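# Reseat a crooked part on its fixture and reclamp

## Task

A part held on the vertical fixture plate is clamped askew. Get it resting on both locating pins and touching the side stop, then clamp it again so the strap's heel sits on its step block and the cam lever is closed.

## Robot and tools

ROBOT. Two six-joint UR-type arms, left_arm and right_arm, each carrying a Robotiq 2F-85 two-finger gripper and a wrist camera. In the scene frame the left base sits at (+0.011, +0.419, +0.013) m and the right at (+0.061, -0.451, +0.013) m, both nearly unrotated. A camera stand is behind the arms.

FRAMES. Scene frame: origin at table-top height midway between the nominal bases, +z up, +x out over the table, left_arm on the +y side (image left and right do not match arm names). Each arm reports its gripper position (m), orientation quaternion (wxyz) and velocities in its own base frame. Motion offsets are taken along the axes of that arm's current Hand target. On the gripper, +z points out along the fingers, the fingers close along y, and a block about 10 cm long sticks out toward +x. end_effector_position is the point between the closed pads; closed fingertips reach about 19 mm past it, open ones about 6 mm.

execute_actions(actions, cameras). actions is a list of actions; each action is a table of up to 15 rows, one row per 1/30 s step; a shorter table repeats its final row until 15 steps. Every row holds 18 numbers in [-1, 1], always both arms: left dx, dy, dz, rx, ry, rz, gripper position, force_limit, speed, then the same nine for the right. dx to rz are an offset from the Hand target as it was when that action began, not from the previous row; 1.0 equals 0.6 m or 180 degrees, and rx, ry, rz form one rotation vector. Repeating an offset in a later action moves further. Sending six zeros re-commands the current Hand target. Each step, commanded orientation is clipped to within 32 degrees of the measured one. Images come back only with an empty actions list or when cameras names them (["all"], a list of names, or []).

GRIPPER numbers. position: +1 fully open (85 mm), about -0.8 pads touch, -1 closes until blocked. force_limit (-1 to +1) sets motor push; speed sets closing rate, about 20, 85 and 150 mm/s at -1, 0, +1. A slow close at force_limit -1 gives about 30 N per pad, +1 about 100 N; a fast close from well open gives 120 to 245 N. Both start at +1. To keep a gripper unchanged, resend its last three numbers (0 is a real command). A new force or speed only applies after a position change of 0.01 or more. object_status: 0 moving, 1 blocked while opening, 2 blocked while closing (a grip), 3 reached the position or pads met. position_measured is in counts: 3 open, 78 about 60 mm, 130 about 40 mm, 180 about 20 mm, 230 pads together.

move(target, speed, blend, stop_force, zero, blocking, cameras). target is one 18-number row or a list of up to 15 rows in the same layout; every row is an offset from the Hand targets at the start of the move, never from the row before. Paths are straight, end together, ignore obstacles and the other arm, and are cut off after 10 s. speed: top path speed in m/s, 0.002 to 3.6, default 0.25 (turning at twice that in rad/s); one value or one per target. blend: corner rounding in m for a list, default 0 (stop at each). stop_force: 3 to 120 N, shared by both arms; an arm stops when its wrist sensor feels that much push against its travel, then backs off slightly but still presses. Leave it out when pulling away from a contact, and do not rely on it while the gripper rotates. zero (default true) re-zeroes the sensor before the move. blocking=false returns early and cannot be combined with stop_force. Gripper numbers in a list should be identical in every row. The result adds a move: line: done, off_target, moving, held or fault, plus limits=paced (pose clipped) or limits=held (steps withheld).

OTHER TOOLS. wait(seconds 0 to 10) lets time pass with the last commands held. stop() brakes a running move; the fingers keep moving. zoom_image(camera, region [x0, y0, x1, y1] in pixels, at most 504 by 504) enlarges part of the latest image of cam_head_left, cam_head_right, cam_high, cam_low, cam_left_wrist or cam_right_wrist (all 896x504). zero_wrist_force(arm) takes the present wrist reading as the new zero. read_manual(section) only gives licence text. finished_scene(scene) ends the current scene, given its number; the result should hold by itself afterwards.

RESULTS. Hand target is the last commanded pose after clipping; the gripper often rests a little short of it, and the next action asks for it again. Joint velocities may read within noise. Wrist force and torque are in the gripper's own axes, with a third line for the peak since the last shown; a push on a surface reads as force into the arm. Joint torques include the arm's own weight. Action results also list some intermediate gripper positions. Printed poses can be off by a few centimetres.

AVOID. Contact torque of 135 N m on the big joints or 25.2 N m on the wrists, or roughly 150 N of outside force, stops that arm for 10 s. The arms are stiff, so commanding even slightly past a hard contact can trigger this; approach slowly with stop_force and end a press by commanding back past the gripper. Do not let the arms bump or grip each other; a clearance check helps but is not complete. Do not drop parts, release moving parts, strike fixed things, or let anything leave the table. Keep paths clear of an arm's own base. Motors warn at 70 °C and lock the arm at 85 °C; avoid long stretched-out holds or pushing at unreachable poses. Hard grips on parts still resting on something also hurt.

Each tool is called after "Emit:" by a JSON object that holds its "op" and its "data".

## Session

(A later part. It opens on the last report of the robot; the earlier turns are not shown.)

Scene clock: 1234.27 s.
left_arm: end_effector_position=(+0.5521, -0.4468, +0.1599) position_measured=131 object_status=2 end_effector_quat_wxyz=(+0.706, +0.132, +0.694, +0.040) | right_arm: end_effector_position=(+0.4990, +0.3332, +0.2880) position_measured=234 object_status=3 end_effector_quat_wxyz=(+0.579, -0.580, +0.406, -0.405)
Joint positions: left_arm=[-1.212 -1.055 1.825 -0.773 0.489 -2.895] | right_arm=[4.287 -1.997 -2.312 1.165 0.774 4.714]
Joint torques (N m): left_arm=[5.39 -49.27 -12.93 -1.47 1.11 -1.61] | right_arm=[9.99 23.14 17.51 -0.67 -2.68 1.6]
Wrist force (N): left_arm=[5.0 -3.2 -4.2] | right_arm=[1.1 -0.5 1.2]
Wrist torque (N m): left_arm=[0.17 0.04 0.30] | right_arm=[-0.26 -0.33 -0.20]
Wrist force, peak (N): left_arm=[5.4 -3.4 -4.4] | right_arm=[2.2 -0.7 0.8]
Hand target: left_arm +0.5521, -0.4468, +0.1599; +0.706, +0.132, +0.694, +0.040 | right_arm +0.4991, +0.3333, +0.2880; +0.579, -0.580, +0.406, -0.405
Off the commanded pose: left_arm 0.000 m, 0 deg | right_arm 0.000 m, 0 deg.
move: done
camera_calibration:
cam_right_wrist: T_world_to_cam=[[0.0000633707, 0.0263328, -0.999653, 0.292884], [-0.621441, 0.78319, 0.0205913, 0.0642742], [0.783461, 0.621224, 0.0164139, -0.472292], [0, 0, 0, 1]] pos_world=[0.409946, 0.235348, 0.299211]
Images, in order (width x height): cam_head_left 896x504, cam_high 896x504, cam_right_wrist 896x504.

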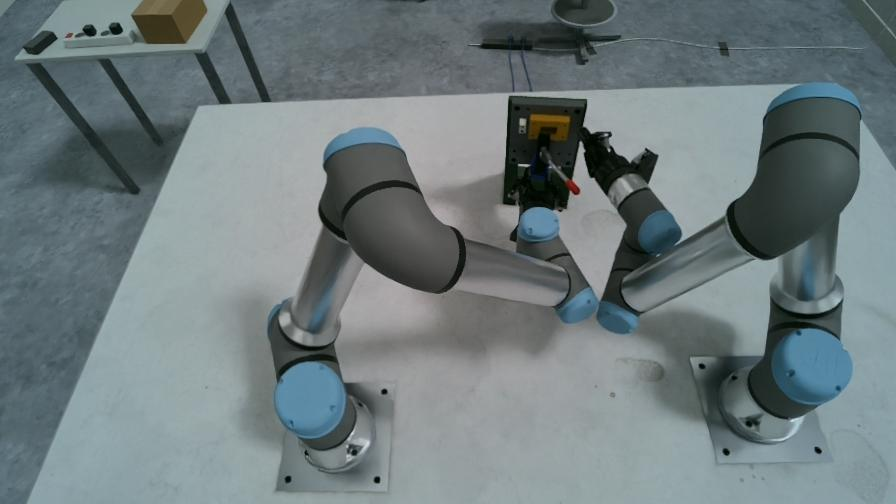

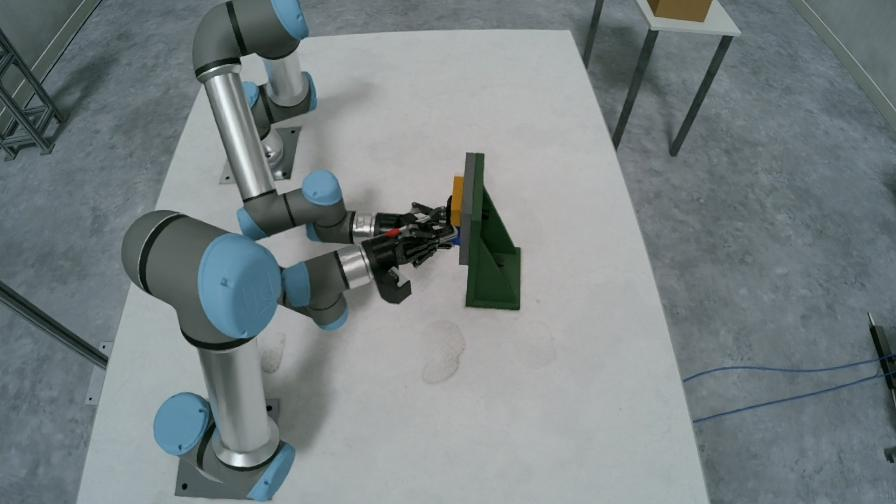

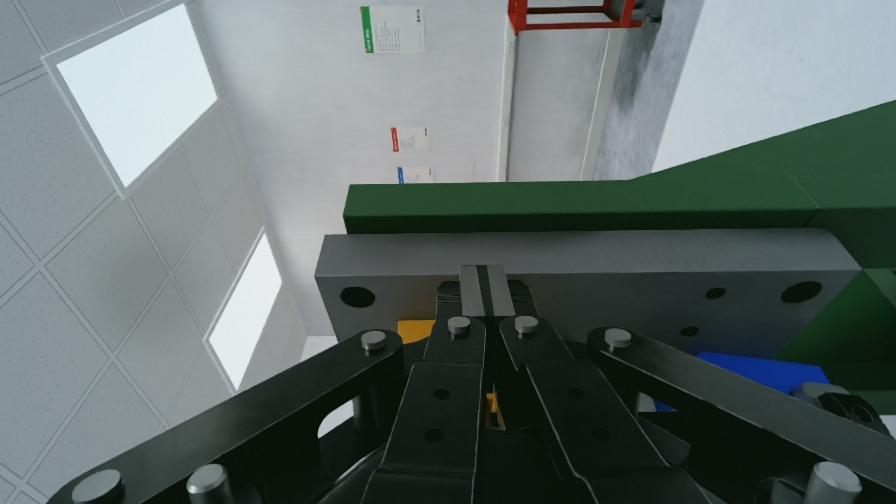

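Emit:
{"op": "move", "data": {"target": [0, 0, 0, 0, 0, 0, -1, -1, -1, -0.0518, 0, 0.0269, 0, 0, 0, -1, -1, 1], "speed": 0.012, "stop_force": 14, "cameras": ["cam_right_wrist", "cam_high", "cam_head_left"]}}

Emit:
{"op": "zoom_image", "data": {"camera": "cam_high", "region": [430, 190, 480, 260]}}

Emit:
{"op": "zoom_image", "data": {"camera": "cam_head_left", "region": [490, 85, 620, 185]}}

Scene clock: 1254.33 s.
left_arm: end_effector_position=(+0.5521, -0.4468, +0.1599) position_measured=131 object_status=2 end_effector_quat_wxyz=(+0.706, +0.132, +0.694, +0.040) | right_arm: end_effector_position=(+0.5024, +0.3585, +0.2880) position_measured=234 object_status=3 end_effector_quat_wxyz=(+0.579, -0.580, +0.406, -0.405)
Joint positions: left_arm=[-1.212 -1.055 1.825 -0.773 0.489 -2.895] | right_arm=[4.308 -2.024 -2.254 1.134 0.753 4.714]
Joint torques (N m): left_arm=[5.55 -49.29 -12.54 -1.53 1.14 -1.69] | right_arm=[-3.94 37.38 5.68 3.23 3.35 1.34]
Wrist force (N): left_arm=[5.2 -3.3 -4.4] | right_arm=[10.9 -1.3 -0.5]
Wrist torque (N m): left_arm=[0.15 0.01 0.30] | right_arm=[-0.26 -0.36 -0.19]
Wrist force, peak (N): left_arm=[5.5 -3.4 -4.2] | right_arm=[21.9 0.2 -15.8]
Hand target: left_arm +0.5521, -0.4468, +0.1599; +0.706, +0.132, +0.694, +0.040 | right_arm +0.5024, +0.3585, +0.2880; +0.579, -0.580, +0.406, -0.405 (not the last commanded pose)
Off the commanded pose: left_arm 0.000 m, 0 deg | right_arm 0.010 m, 0 deg.
move: contact (right_arm)
camera_calibration:
cam_right_wrist: T_world_to_cam=[[0.000140497, 0.0263963, -0.999652, 0.292069], [-0.621443, 0.783189, 0.0205932, 0.0465128], [0.78346, 0.621223, 0.0165138, -0.490621], [0, 0, 0, 1]] pos_world=[0.413246, 0.260647, 0.299111]
Images, in order (width x height): cam_head_left 896x504, cam_high 896x504, cam_right_wrist 896x504.

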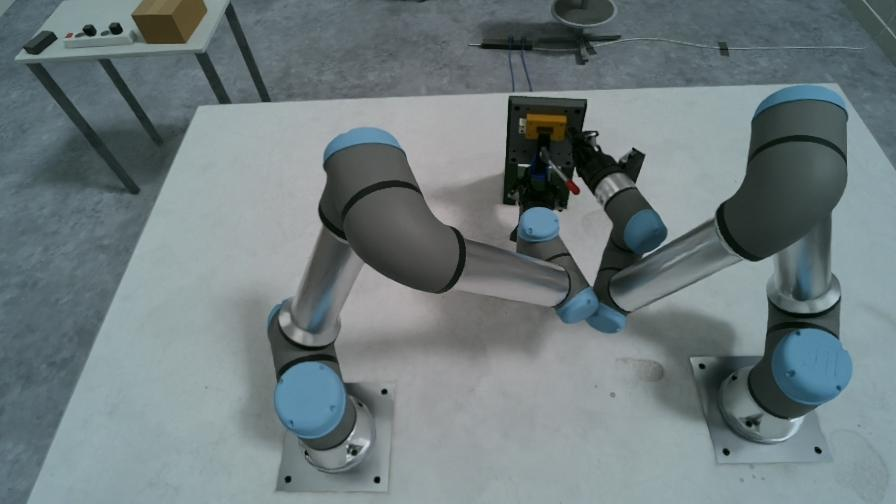

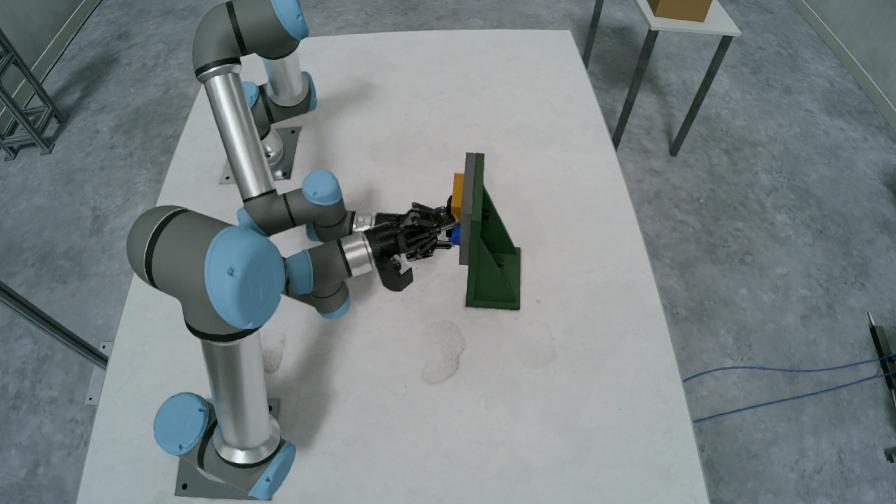

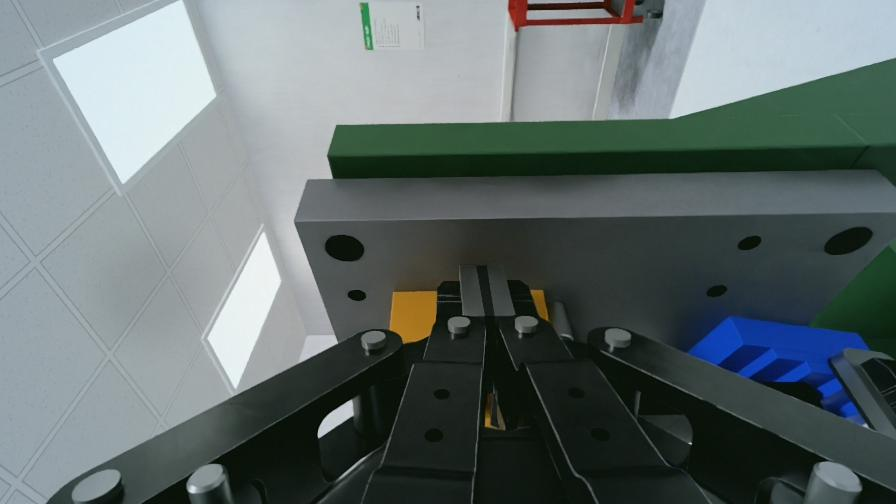

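Scaled by 7.200 from the camera's 896x504 image, which has a finer 1280x720 frame.

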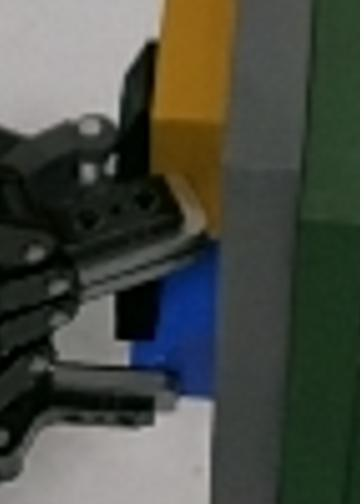

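Scaled by 3.877 from the camera's 896x504 image, which has a finer 1280x720 frame.

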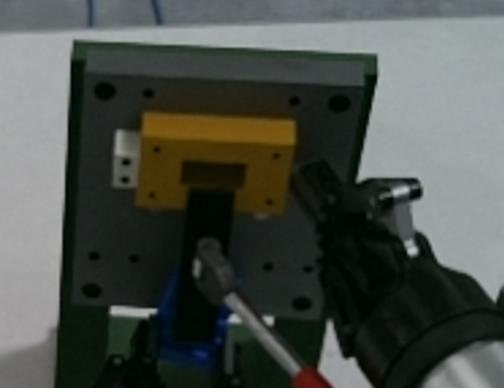

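Emit:
{"op": "move", "data": {"target": [[0, 0, 0, 0, 0, 0, -1, -1, -1, 0.037, 0, -0.0193, 0, 0, 0, -1, -1, 1], [0, 0, 0, 0, 0, 0, -1, -1, -1, 0.025, 0.0742, -0.1368, 0, -0.1389, 0, 1, 0, 0.5], [0, 0, 0, 0, 0, 0, -1, -1, -1, -0.1025, 0.0742, -0.1355, 0, -0.1389, 0, 1, 0, 0.5]], "speed": [0.05, 0.2, 0.12], "cameras": ["cam_right_wrist", "cam_left_wrist", "cam_head_left"]}}

Emit:
{"op": "zoom_image", "data": {"camera": "cam_head_left", "region": [490, 85, 620, 185]}}

Scene clock: 1293.60 s.
left_arm: end_effector_position=(+0.5521, -0.4468, +0.1599) position_measured=131 object_status=2 end_effector_quat_wxyz=(+0.706, +0.132, +0.694, +0.040) | right_arm: end_effector_position=(+0.4049, +0.3884, +0.2436) position_measured=3 object_status=3 end_effector_quat_wxyz=(+0.653, -0.654, +0.271, -0.270)
Joint positions: left_arm=[-1.212 -1.055 1.825 -0.773 0.489 -2.895] | right_arm=[4.342 -2.09 -2.463 1.409 1.155 4.714]
Joint torques (N m): left_arm=[5.6 -49.46 -13.75 -1.43 1.06 -1.65] | right_arm=[10.34 22.85 12.63 -0.09 -2.86 1.55]
Wrist force (N): left_arm=[5.3 -3.4 -4.1] | right_arm=[1.2 -0.4 1.1]
Wrist torque (N m): left_arm=[0.13 -0.01 0.29] | right_arm=[-0.22 -0.36 -0.12]
Wrist force, peak (N): left_arm=[5.4 -3.3 -4.4] | right_arm=[11.1 -1.2 -0.5]
Hand target: left_arm +0.5521, -0.4468, +0.1599; +0.706, +0.132, +0.694, +0.040 | right_arm +0.4049, +0.3885, +0.2436; +0.653, -0.654, +0.271, -0.270
Off the commanded pose: left_arm 0.000 m, 0 deg | right_arm 0.000 m, 0 deg.
move: done
camera_calibration:
cam_left_wrist: T_world_to_cam=[[0.135979, 0.960175, 0.244077, 0.325912], [-0.360257, -0.181577, 0.915011, -0.0112341], [0.922889, -0.212353, 0.321219, -0.527678], [0, 0, 0, 1]] pos_world=[0.438624, -0.427026, 0.100232]
cam_right_wrist: T_world_to_cam=[[-0.0114408, 0.0245127, -0.999634, 0.252376], [-0.894188, 0.447189, 0.0211998, 0.204311], [0.447545, 0.894104, 0.0168028, -0.40221], [0, 0, 0, 1]] pos_world=[0.365587, 0.262066, 0.254711]
Images, in order (width x height): cam_head_left 896x504, cam_left_wrist 896x504, cam_right_wrist 896x504.

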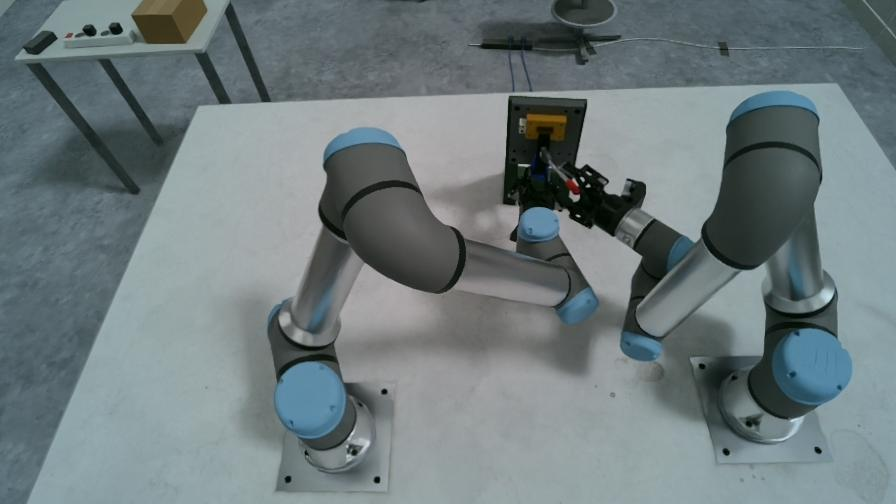

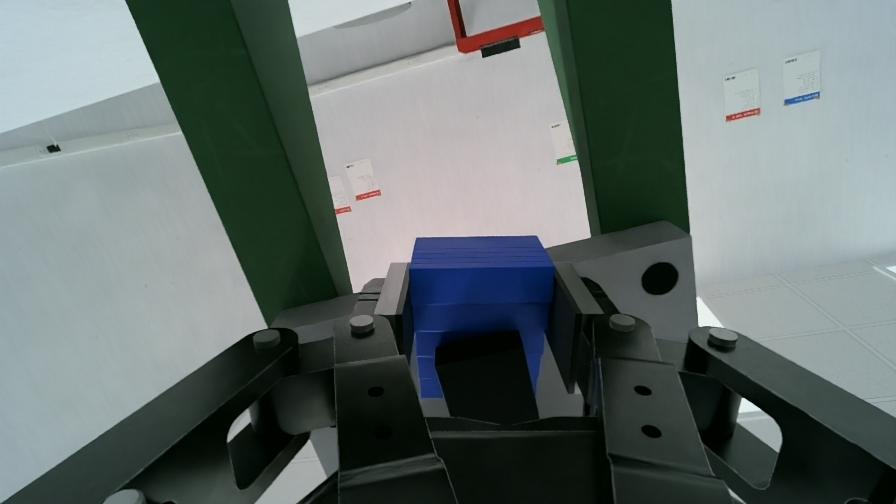

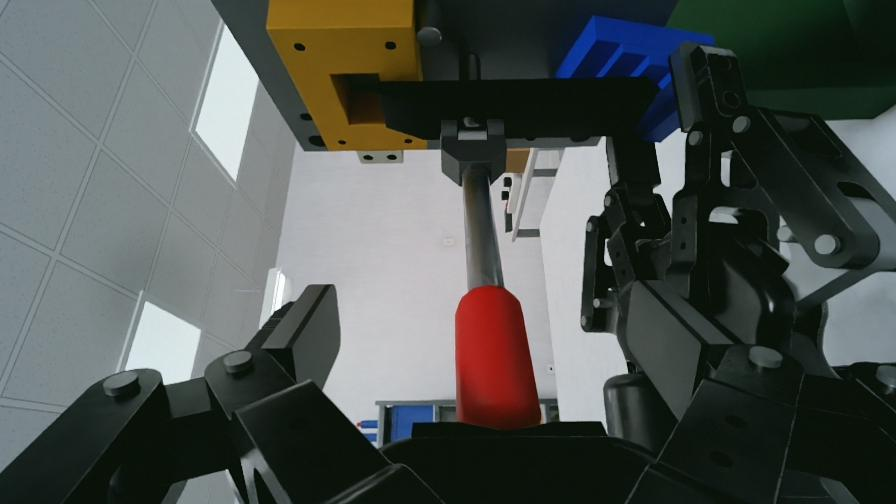

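Scaled by 3.877 from the camera's 896x504 image, which has a finer 1280x720 frame.

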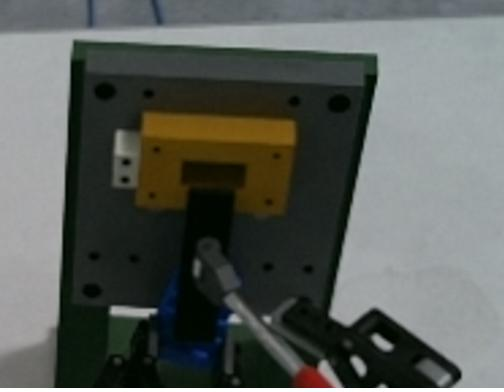

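Emit:
{"op": "move", "data": {"target": [[0, 0, 0, 0, 0, 0, -1, -1, -1, 0, 0, 0, 0, 0, 0, -1, 0, -1], [0, 0, 0, 0, 0, 0, -1, -1, -1, 0.0264, 0, -0.0094, 0, 0, 0, -1, 0, -1], [0, 0, 0, 0, 0, 0, -1, -1, -1, 0.054, 0, -0.0141, 0, 0, 0, -1, 0, -1], [0, 0, 0, 0, 0, 0, -1, -1, -1, 0.0819, 0, -0.014, 0, 0, 0, -1, 0, -1]], "speed": 0.04, "blend": [0, 0.003, 0.003, 0], "cameras": ["cam_right_wrist", "cam_left_wrist", "cam_head_left"]}}

Emit:
{"op": "zoom_image", "data": {"camera": "cam_head_left", "region": [490, 85, 620, 185]}}

Scene clock: 1334.40 s.
left_arm: end_effector_position=(+0.5521, -0.4468, +0.1599) position_measured=131 object_status=2 end_effector_quat_wxyz=(+0.706, +0.132, +0.694, +0.040) | right_arm: end_effector_position=(+0.4336, +0.3479, +0.2436) position_measured=196 object_status=2 end_effector_quat_wxyz=(+0.653, -0.654, +0.271, -0.270)
Joint positions: left_arm=[-1.212 -1.055 1.825 -0.773 0.489 -2.895] | right_arm=[4.182 -2.088 -2.47 1.415 1.315 4.713]
Joint torques (N m): left_arm=[4.97 -49.38 -12.46 -1.46 1.32 -1.54] | right_arm=[-29.34 27.99 -4.66 5.71 -6.12 -1.94]
Wrist force (N): left_arm=[5.5 -2.3 3.1] | right_arm=[-32.8 -2.3 55.5]
Wrist torque (N m): left_arm=[0.33 0.05 0.29] | right_arm=[-0.32 0.02 -0.11]
Wrist force, peak (N): left_arm=[5.4 -3.4 -4.2] | right_arm=[-30.4 -2.6 61.0]
Hand target: left_arm +0.5521, -0.4468, +0.1599; +0.706, +0.132, +0.694, +0.040 | right_arm +0.4337, +0.3478, +0.2436; +0.653, -0.654, +0.271, -0.270
Off the commanded pose: left_arm 0.000 m, 0 deg | right_arm 0.000 m, 0 deg.
move: done
camera_calibration:
cam_left_wrist: T_world_to_cam=[[0.135979, 0.960175, 0.244077, 0.325912], [-0.360257, -0.181577, 0.915011, -0.0112341], [0.922889, -0.212353, 0.321219, -0.527678], [0, 0, 0, 1]] pos_world=[0.438624, -0.427026, 0.100232]
cam_right_wrist: T_world_to_cam=[[-0.0114408, 0.0245127, -0.999634, 0.2537], [-0.894188, 0.447189, 0.0211998, 0.24813], [0.447545, 0.894104, 0.0168028, -0.378754], [0, 0, 0, 1]] pos_world=[0.394287, 0.221466, 0.254711]
Images, in order (width x height): cam_head_left 896x504, cam_left_wrist 896x504, cam_right_wrist 896x504.

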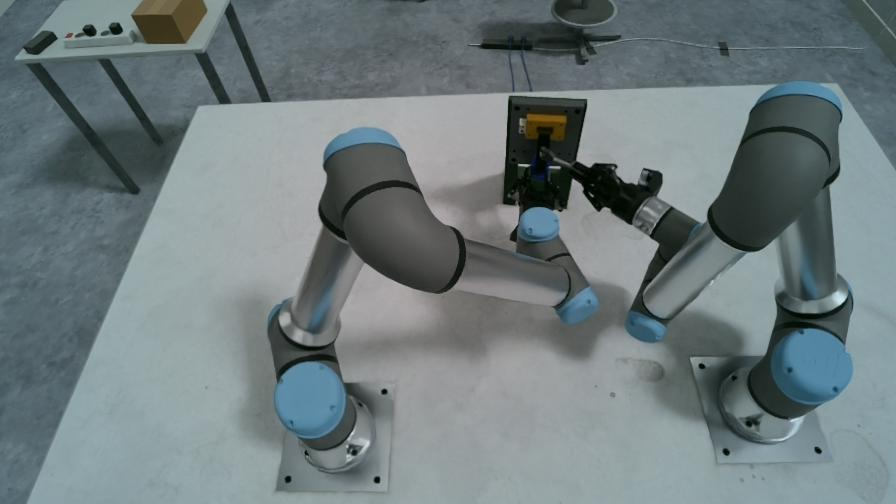

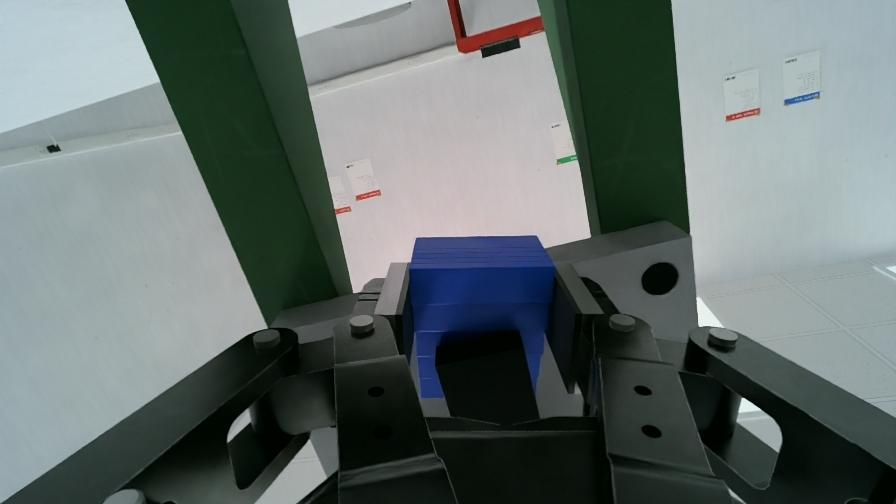

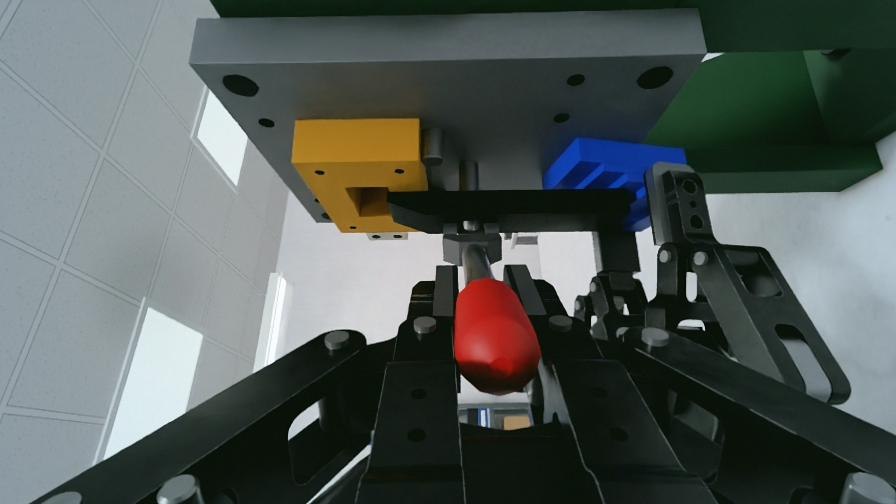

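Scaled by 3.877 from the camera's 896x504 image, which has a finer 1280x720 frame.

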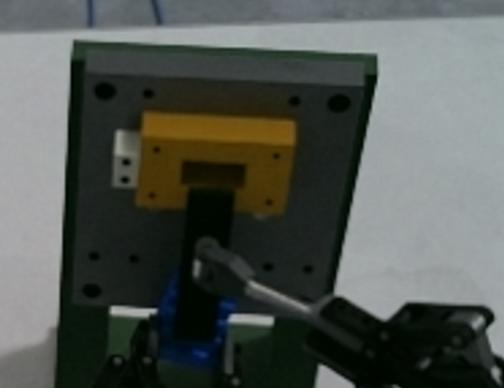

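Emit:
{"op": "move", "data": {"target": [[0, 0, 0, 0, 0, 0, -1, -1, -1, 0.0268, 0, 0.0061, 0, 0, 0, -1, 0, -1], [0, 0, 0, 0, 0, 0, -1, -1, -1, 0.0527, 0, 0.0154, 0, -0.0278, 0, -1, 0, -1]], "speed": 0.03, "blend": [0.003, 0], "cameras": ["cam_right_wrist"]}}

Scene clock: 1351.87 s.
left_arm: end_effector_position=(+0.5521, -0.4468, +0.1599) position_measured=131 object_status=2 end_effector_quat_wxyz=(+0.706, +0.132, +0.694, +0.040) | right_arm: end_effector_position=(+0.4625, +0.3320, +0.2435) position_measured=196 object_status=2 end_effector_quat_wxyz=(+0.664, -0.665, +0.242, -0.242)
Joint positions: left_arm=[-1.212 -1.055 1.825 -0.773 0.489 -2.895] | right_arm=[3.989 -2.106 -2.398 1.361 1.596 4.713]
Joint torques (N m): left_arm=[5.37 -49.07 -13.09 -1.4 1.13 -1.63] | right_arm=[-32.93 27.07 6.44 2.82 -7.48 -1.88]
Wrist force (N): left_arm=[5.5 -2.3 3.0] | right_arm=[-37.2 -1.2 31.6]
Wrist torque (N m): left_arm=[0.32 0.04 0.29] | right_arm=[-0.28 0.19 -0.10]
Wrist force, peak (N): left_arm=[5.7 -2.2 3.1] | right_arm=[-33.3 -2.7 56.2]
Hand target: left_arm +0.5521, -0.4468, +0.1599; +0.706, +0.132, +0.694, +0.040 | right_arm +0.4626, +0.3320, +0.2435; +0.664, -0.665, +0.242, -0.241
Off the commanded pose: left_arm 0.000 m, 0 deg | right_arm 0.000 m, 0 deg.
move: done
camera_calibration:
cam_right_wrist: T_world_to_cam=[[-0.0135905, 0.0235513, -0.99963, 0.255646], [-0.92973, 0.367626, 0.0213014, 0.323864], [0.367991, 0.929676, 0.0169002, -0.352529], [0, 0, 0, 1]] pos_world=[0.434308, 0.202656, 0.254611]
Images, in order (width x height): cam_right_wrist 896x504.

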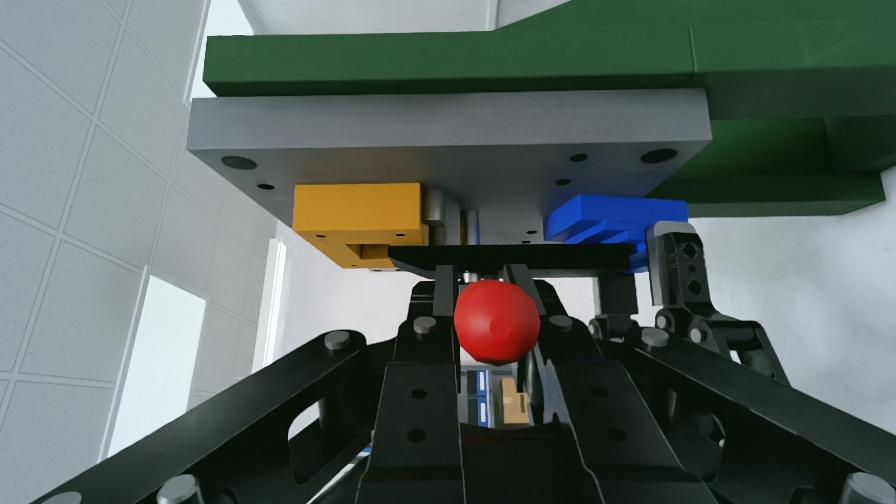

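Emit:
{"op": "move", "data": {"target": [0, 0, 0, 0, 0, 0, -1, -1, -1, 0.0247, 0, 0.0118, 0, -0.0556, 0, -1, 0, -1], "speed": 0.03, "cameras": ["cam_right_wrist", "cam_high"]}}

Emit:
{"op": "zoom_image", "data": {"camera": "cam_high", "region": [400, 160, 520, 280]}}

Scene clock: 1370.80 s.
left_arm: end_effector_position=(+0.5521, -0.4468, +0.1599) position_measured=131 object_status=2 end_effector_quat_wxyz=(+0.706, +0.132, +0.694, +0.040) | right_arm: end_effector_position=(+0.4784, +0.3279, +0.2435) position_measured=196 object_status=2 end_effector_quat_wxyz=(+0.683, -0.683, +0.184, -0.183)
Joint positions: left_arm=[-1.212 -1.055 1.825 -0.773 0.489 -2.895] | right_arm=[3.807 -2.14 -2.285 1.283 1.952 4.713]
Joint torques (N m): left_arm=[5.87 -49.11 -13.02 -1.36 0.95 -1.71] | right_arm=[-37.22 27.06 13.52 0.07 -9.26 -1.82]
Wrist force (N): left_arm=[5.6 -2.2 3.0] | right_arm=[-43.9 -1.7 22.6]
Wrist torque (N m): left_arm=[0.34 0.03 0.28] | right_arm=[-0.28 0.35 -0.08]
Wrist force, peak (N): left_arm=[5.7 -2.4 3.1] | right_arm=[-37.7 -1.3 32.3]
Hand target: left_arm +0.5521, -0.4468, +0.1599; +0.706, +0.132, +0.694, +0.040 | right_arm +0.4785, +0.3279, +0.2435; +0.683, -0.683, +0.184, -0.183
Off the commanded pose: left_arm 0.000 m, 0 deg | right_arm 0.000 m, 0 deg.
move: done
camera_calibration:
cam_right_wrist: T_world_to_cam=[[-0.0176365, 0.0210641, -0.999623, 0.258736], [-0.979468, 0.200448, 0.0215048, 0.418668], [0.200826, 0.979478, 0.0170964, -0.291014], [0, 0, 0, 1]] pos_world=[0.473078, 0.19567, 0.254611]
Images, in order (width x height): cam_high 896x504, cam_right_wrist 896x504.

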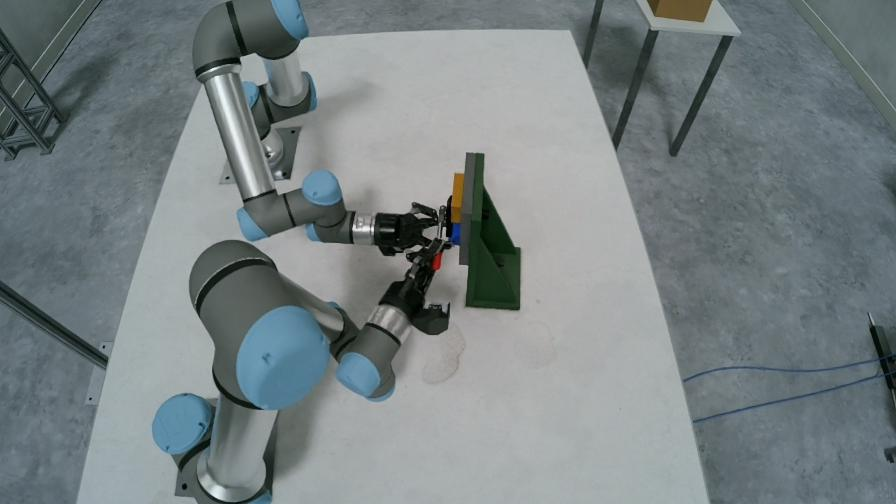

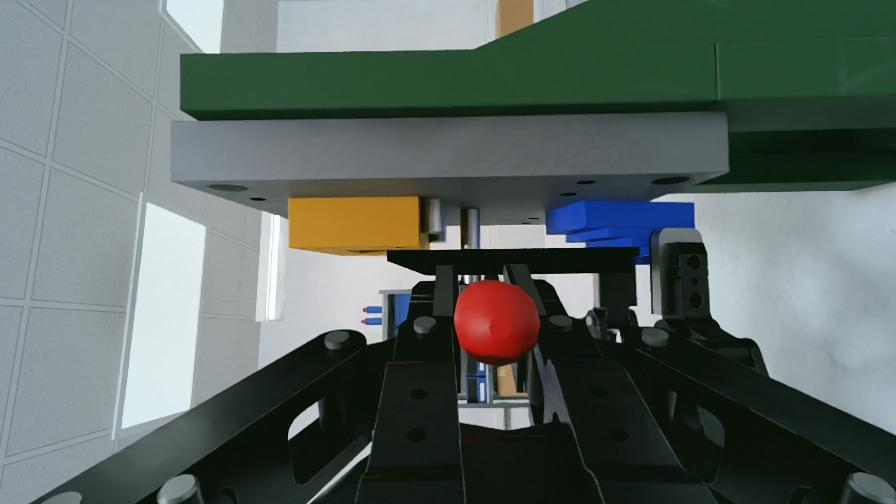

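Scaled by 4.200 from the camera's 896x504 image, which has a finer 1280x720 frame.

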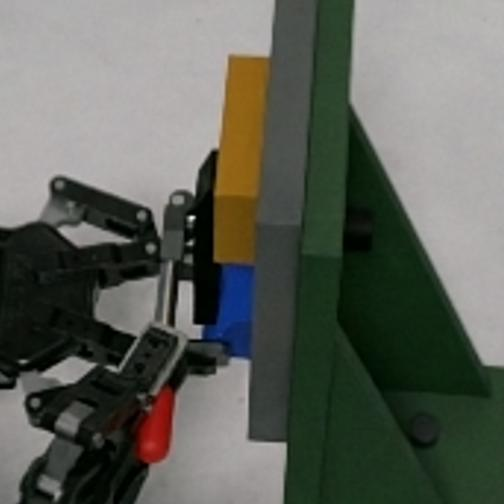

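Emit:
{"op": "move", "data": {"target": [0, 0, 0, 0, 0, 0, -1, -1, -1, 0.0077, 0, 0.003, 0, 0, 0, -1, 0, -1], "speed": 0.01, "stop_force": 25, "cameras": ["cam_right_wrist"]}}

Scene clock: 1383.23 s.
left_arm: end_effector_position=(+0.5521, -0.4468, +0.1599) position_measured=131 object_status=2 end_effector_quat_wxyz=(+0.706, +0.132, +0.694, +0.040) | right_arm: end_effector_position=(+0.4796, +0.3282, +0.2435) position_measured=196 object_status=2 end_effector_quat_wxyz=(+0.683, -0.684, +0.182, -0.181)
Joint positions: left_arm=[-1.212 -1.055 1.825 -0.773 0.489 -2.895] | right_arm=[3.802 -2.143 -2.279 1.278 1.963 4.713]
Joint torques (N m): left_arm=[5.42 -49.25 -12.61 -1.3 0.95 -1.65] | right_arm=[-6.51 39.45 11.36 1.3 -13.82 -1.75]
Wrist force (N): left_arm=[5.4 -2.3 2.8] | right_arm=[-44.8 0.4 -19.6]
Wrist torque (N m): left_arm=[0.32 0.06 0.28] | right_arm=[-0.24 0.75 -0.07]
Wrist force, peak (N): left_arm=[5.7 -2.3 3.1] | right_arm=[-54.6 3.3 -28.5]
Hand target: left_arm +0.5521, -0.4468, +0.1599; +0.706, +0.132, +0.694, +0.040 | right_arm +0.4798, +0.3280, +0.2435; +0.683, -0.684, +0.182, -0.181 (not the last commanded pose)
Off the commanded pose: left_arm 0.000 m, 0 deg | right_arm 0.004 m, 0 deg.
move: contact (right_arm)
camera_calibration:
cam_right_wrist: T_world_to_cam=[[-0.0177406, 0.0210587, -0.999621, 0.258817], [-0.980631, 0.194678, 0.0215048, 0.42228], [0.195057, 0.980641, 0.0171971, -0.289121], [0, 0, 0, 1]] pos_world=[0.475087, 0.195865, 0.25461]
Images, in order (width x height): cam_right_wrist 896x504.

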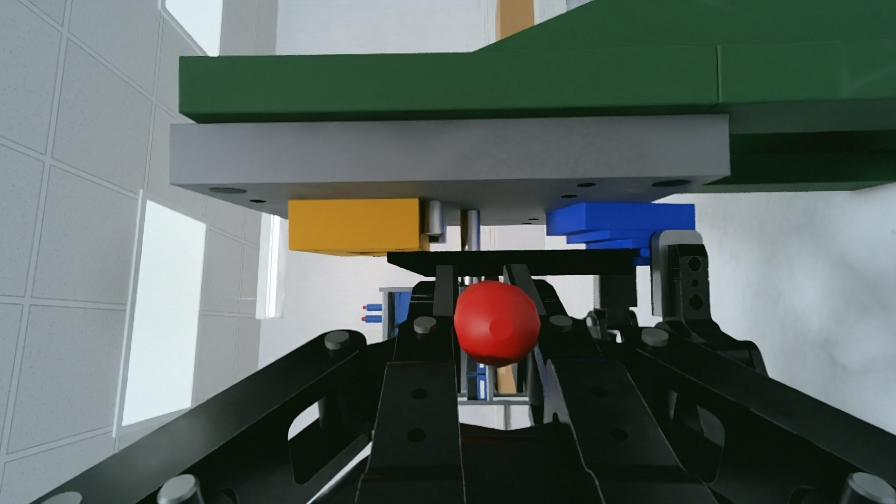

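Emit:
{"op": "move", "data": {"target": [[0, 0, 0, 0, 0, 0, -1, -1, -1, -0.0012, 0, -0.0005, 0, 0, 0, -1, 0, -1], [0, 0, 0, 0, 0, 0, -1, -1, -1, -0.0012, 0, -0.0005, 0, 0, 0, 1, 0, -0.3]], "speed": 0.03, "cameras": ["cam_right_wrist", "cam_high"]}}

Emit:
{"op": "zoom_image", "data": {"camera": "cam_high", "region": [400, 160, 520, 280]}}

Scene clock: 1396.33 s.
left_arm: end_effector_position=(+0.5521, -0.4468, +0.1599) position_measured=131 object_status=2 end_effector_quat_wxyz=(+0.706, +0.132, +0.694, +0.040) | right_arm: end_effector_position=(+0.4791, +0.3281, +0.2435) position_measured=3 object_status=0 end_effector_quat_wxyz=(+0.683, -0.684, +0.182, -0.181)
Joint positions: left_arm=[-1.212 -1.055 1.825 -0.773 0.489 -2.895] | right_arm=[3.803 -2.142 -2.281 1.28 1.961 4.713]
Joint torques (N m): left_arm=[5.11 -48.52 -12.83 -1.16 1.02 -1.65] | right_arm=[8.99 40.71 1.77 4.31 2.49 -0.45]
Wrist force (N): left_arm=[5.4 -2.2 3.0] | right_arm=[1.0 -0.4 1.4]
Wrist torque (N m): left_arm=[0.34 0.07 0.28] | right_arm=[-0.22 -0.31 -0.07]
Wrist force, peak (N): left_arm=[5.7 -2.3 3.1] | right_arm=[-46.1 0.4 -18.1]
Hand target: left_arm +0.5521, -0.4468, +0.1599; +0.706, +0.132, +0.694, +0.040 | right_arm +0.4791, +0.3281, +0.2435; +0.683, -0.684, +0.182, -0.181
Off the commanded pose: left_arm 0.000 m, 0 deg | right_arm 0.000 m, 0 deg.
move: done
camera_calibration:
cam_right_wrist: T_world_to_cam=[[-0.0177243, 0.0210725, -0.999621, 0.258795], [-0.980474, 0.195467, 0.0215053, 0.421363], [0.195846, 0.980484, 0.0171965, -0.289328], [0, 0, 0, 1]] pos_world=[0.474386, 0.195866, 0.25461]
Images, in order (width x height): cam_high 896x504, cam_right_wrist 896x504.

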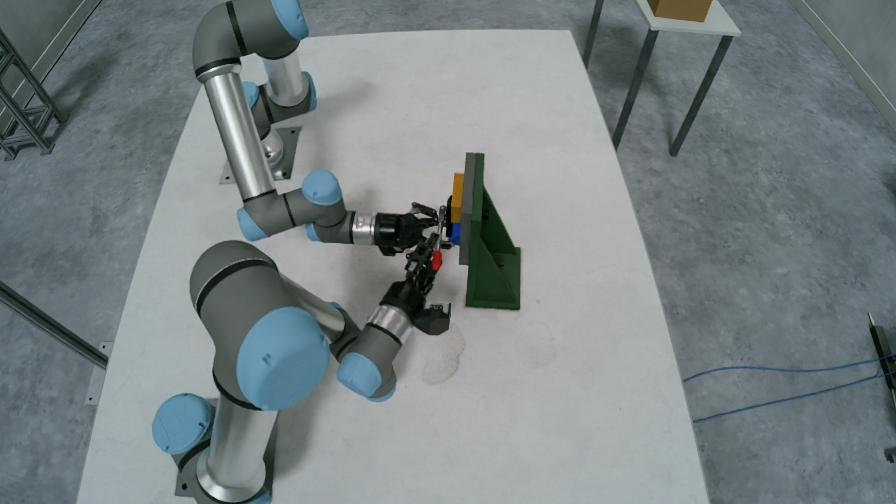

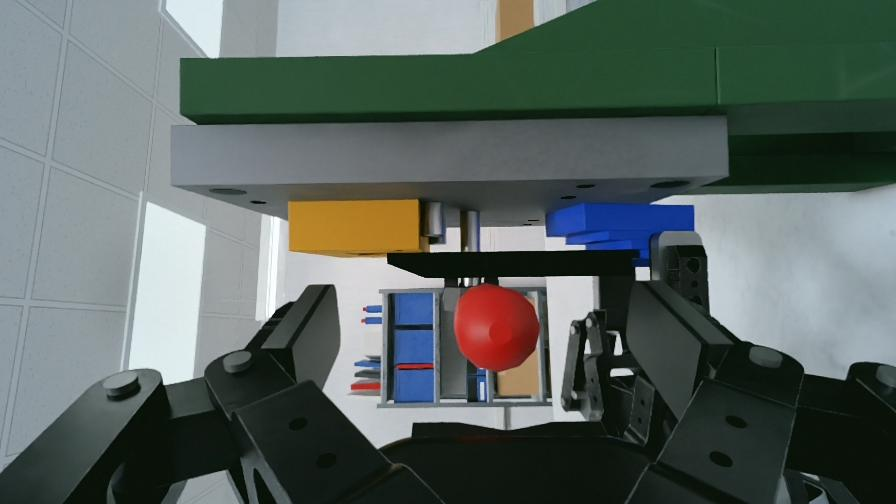

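Scaled by 4.200 from the camera's 896x504 image, which has a finer 1280x720 frame.

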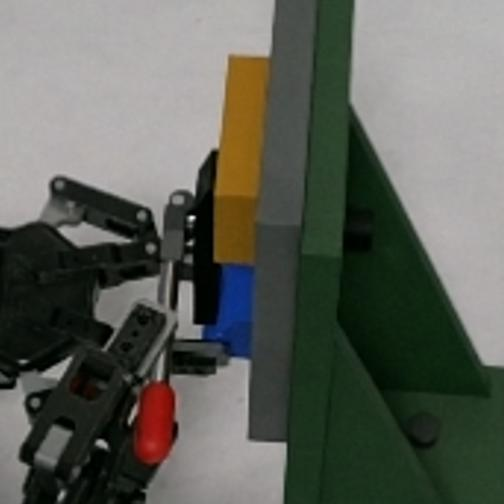

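Emit:
{"op": "move", "data": {"target": [0, 0, 0, 0, 0, 0, 0.08, -1, -1, 0.03, 0, -0.16, 0, 0, 0, 1, 0, 0], "speed": 0.2, "cameras": ["cam_right_wrist", "cam_left_wrist"]}}

Scene clock: 1403.73 s.
left_arm: end_effector_position=(+0.5521, -0.4468, +0.1599) position_measured=119 object_status=3 end_effector_quat_wxyz=(+0.706, +0.132, +0.694, +0.040) | right_arm: end_effector_position=(+0.4471, +0.2359, +0.2436) position_measured=3 object_status=3 end_effector_quat_wxyz=(+0.683, -0.684, +0.182, -0.181)
Joint positions: left_arm=[-1.212 -1.055 1.825 -0.773 0.489 -2.895] | right_arm=[3.611 -2.101 -2.417 1.375 2.153 4.712]
Joint torques (N m): left_arm=[5.25 -37.42 -12.78 -1.21 0.8 -1.81] | right_arm=[-8.49 37.98 -1.61 4.37 2.54 1.26]
Wrist force (N): left_arm=[1.8 -1.9 -2.4] | right_arm=[1.3 -0.6 1.2]
Wrist torque (N m): left_arm=[0.08 -0.04 0.29] | right_arm=[-0.25 -0.36 -0.09]
Wrist force, peak (N): left_arm=[5.7 -2.3 5.4] | right_arm=[0.9 -0.4 2.5]
Hand target: left_arm +0.5521, -0.4468, +0.1599; +0.706, +0.132, +0.694, +0.040 | right_arm +0.4471, +0.2359, +0.2436; +0.683, -0.684, +0.182, -0.181
Off the commanded pose: left_arm 0.000 m, 0 deg | right_arm 0.000 m, 0 deg.
move: done
camera_calibration:
cam_left_wrist: T_world_to_cam=[[0.135957, 0.96018, 0.244069, 0.3259], [-0.360341, -0.181557, 0.914981, -0.0112776], [0.92286, -0.212346, 0.321308, -0.527703], [0, 0, 0, 1]] pos_world=[0.438624, -0.427026, 0.100332]
cam_right_wrist: T_world_to_cam=[[-0.0177412, 0.0209759, -0.999623, 0.26029], [-0.980455, 0.195566, 0.0215047, 0.408086], [0.195943, 0.980466, 0.0170963, -0.192698], [0, 0, 0, 1]] pos_world=[0.442486, 0.103666, 0.254711]
Images, in order (width x height): cam_left_wrist 896x504, cam_right_wrist 896x504.

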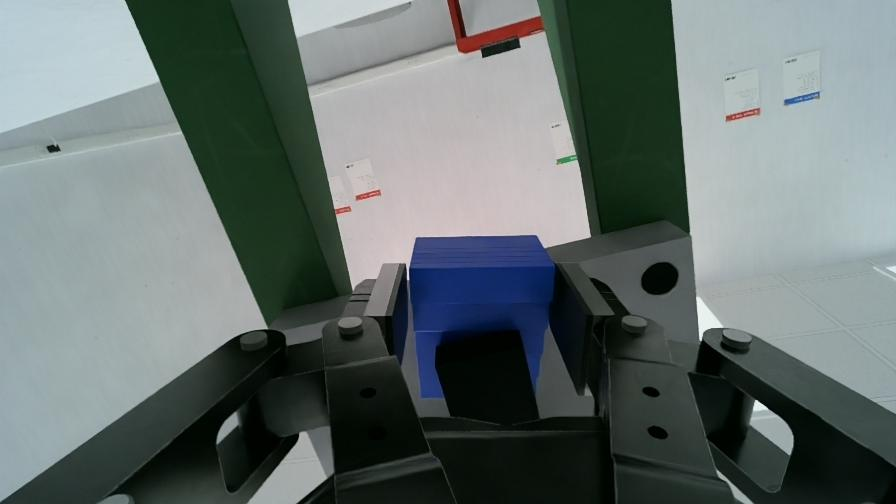

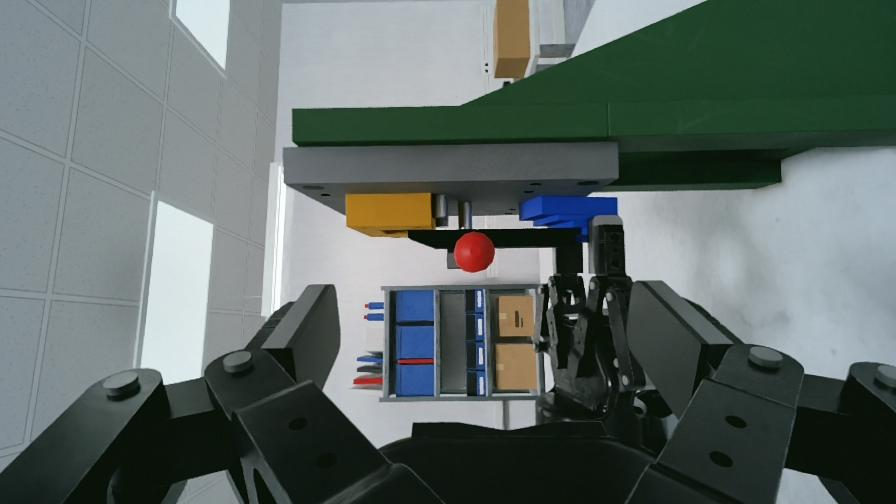

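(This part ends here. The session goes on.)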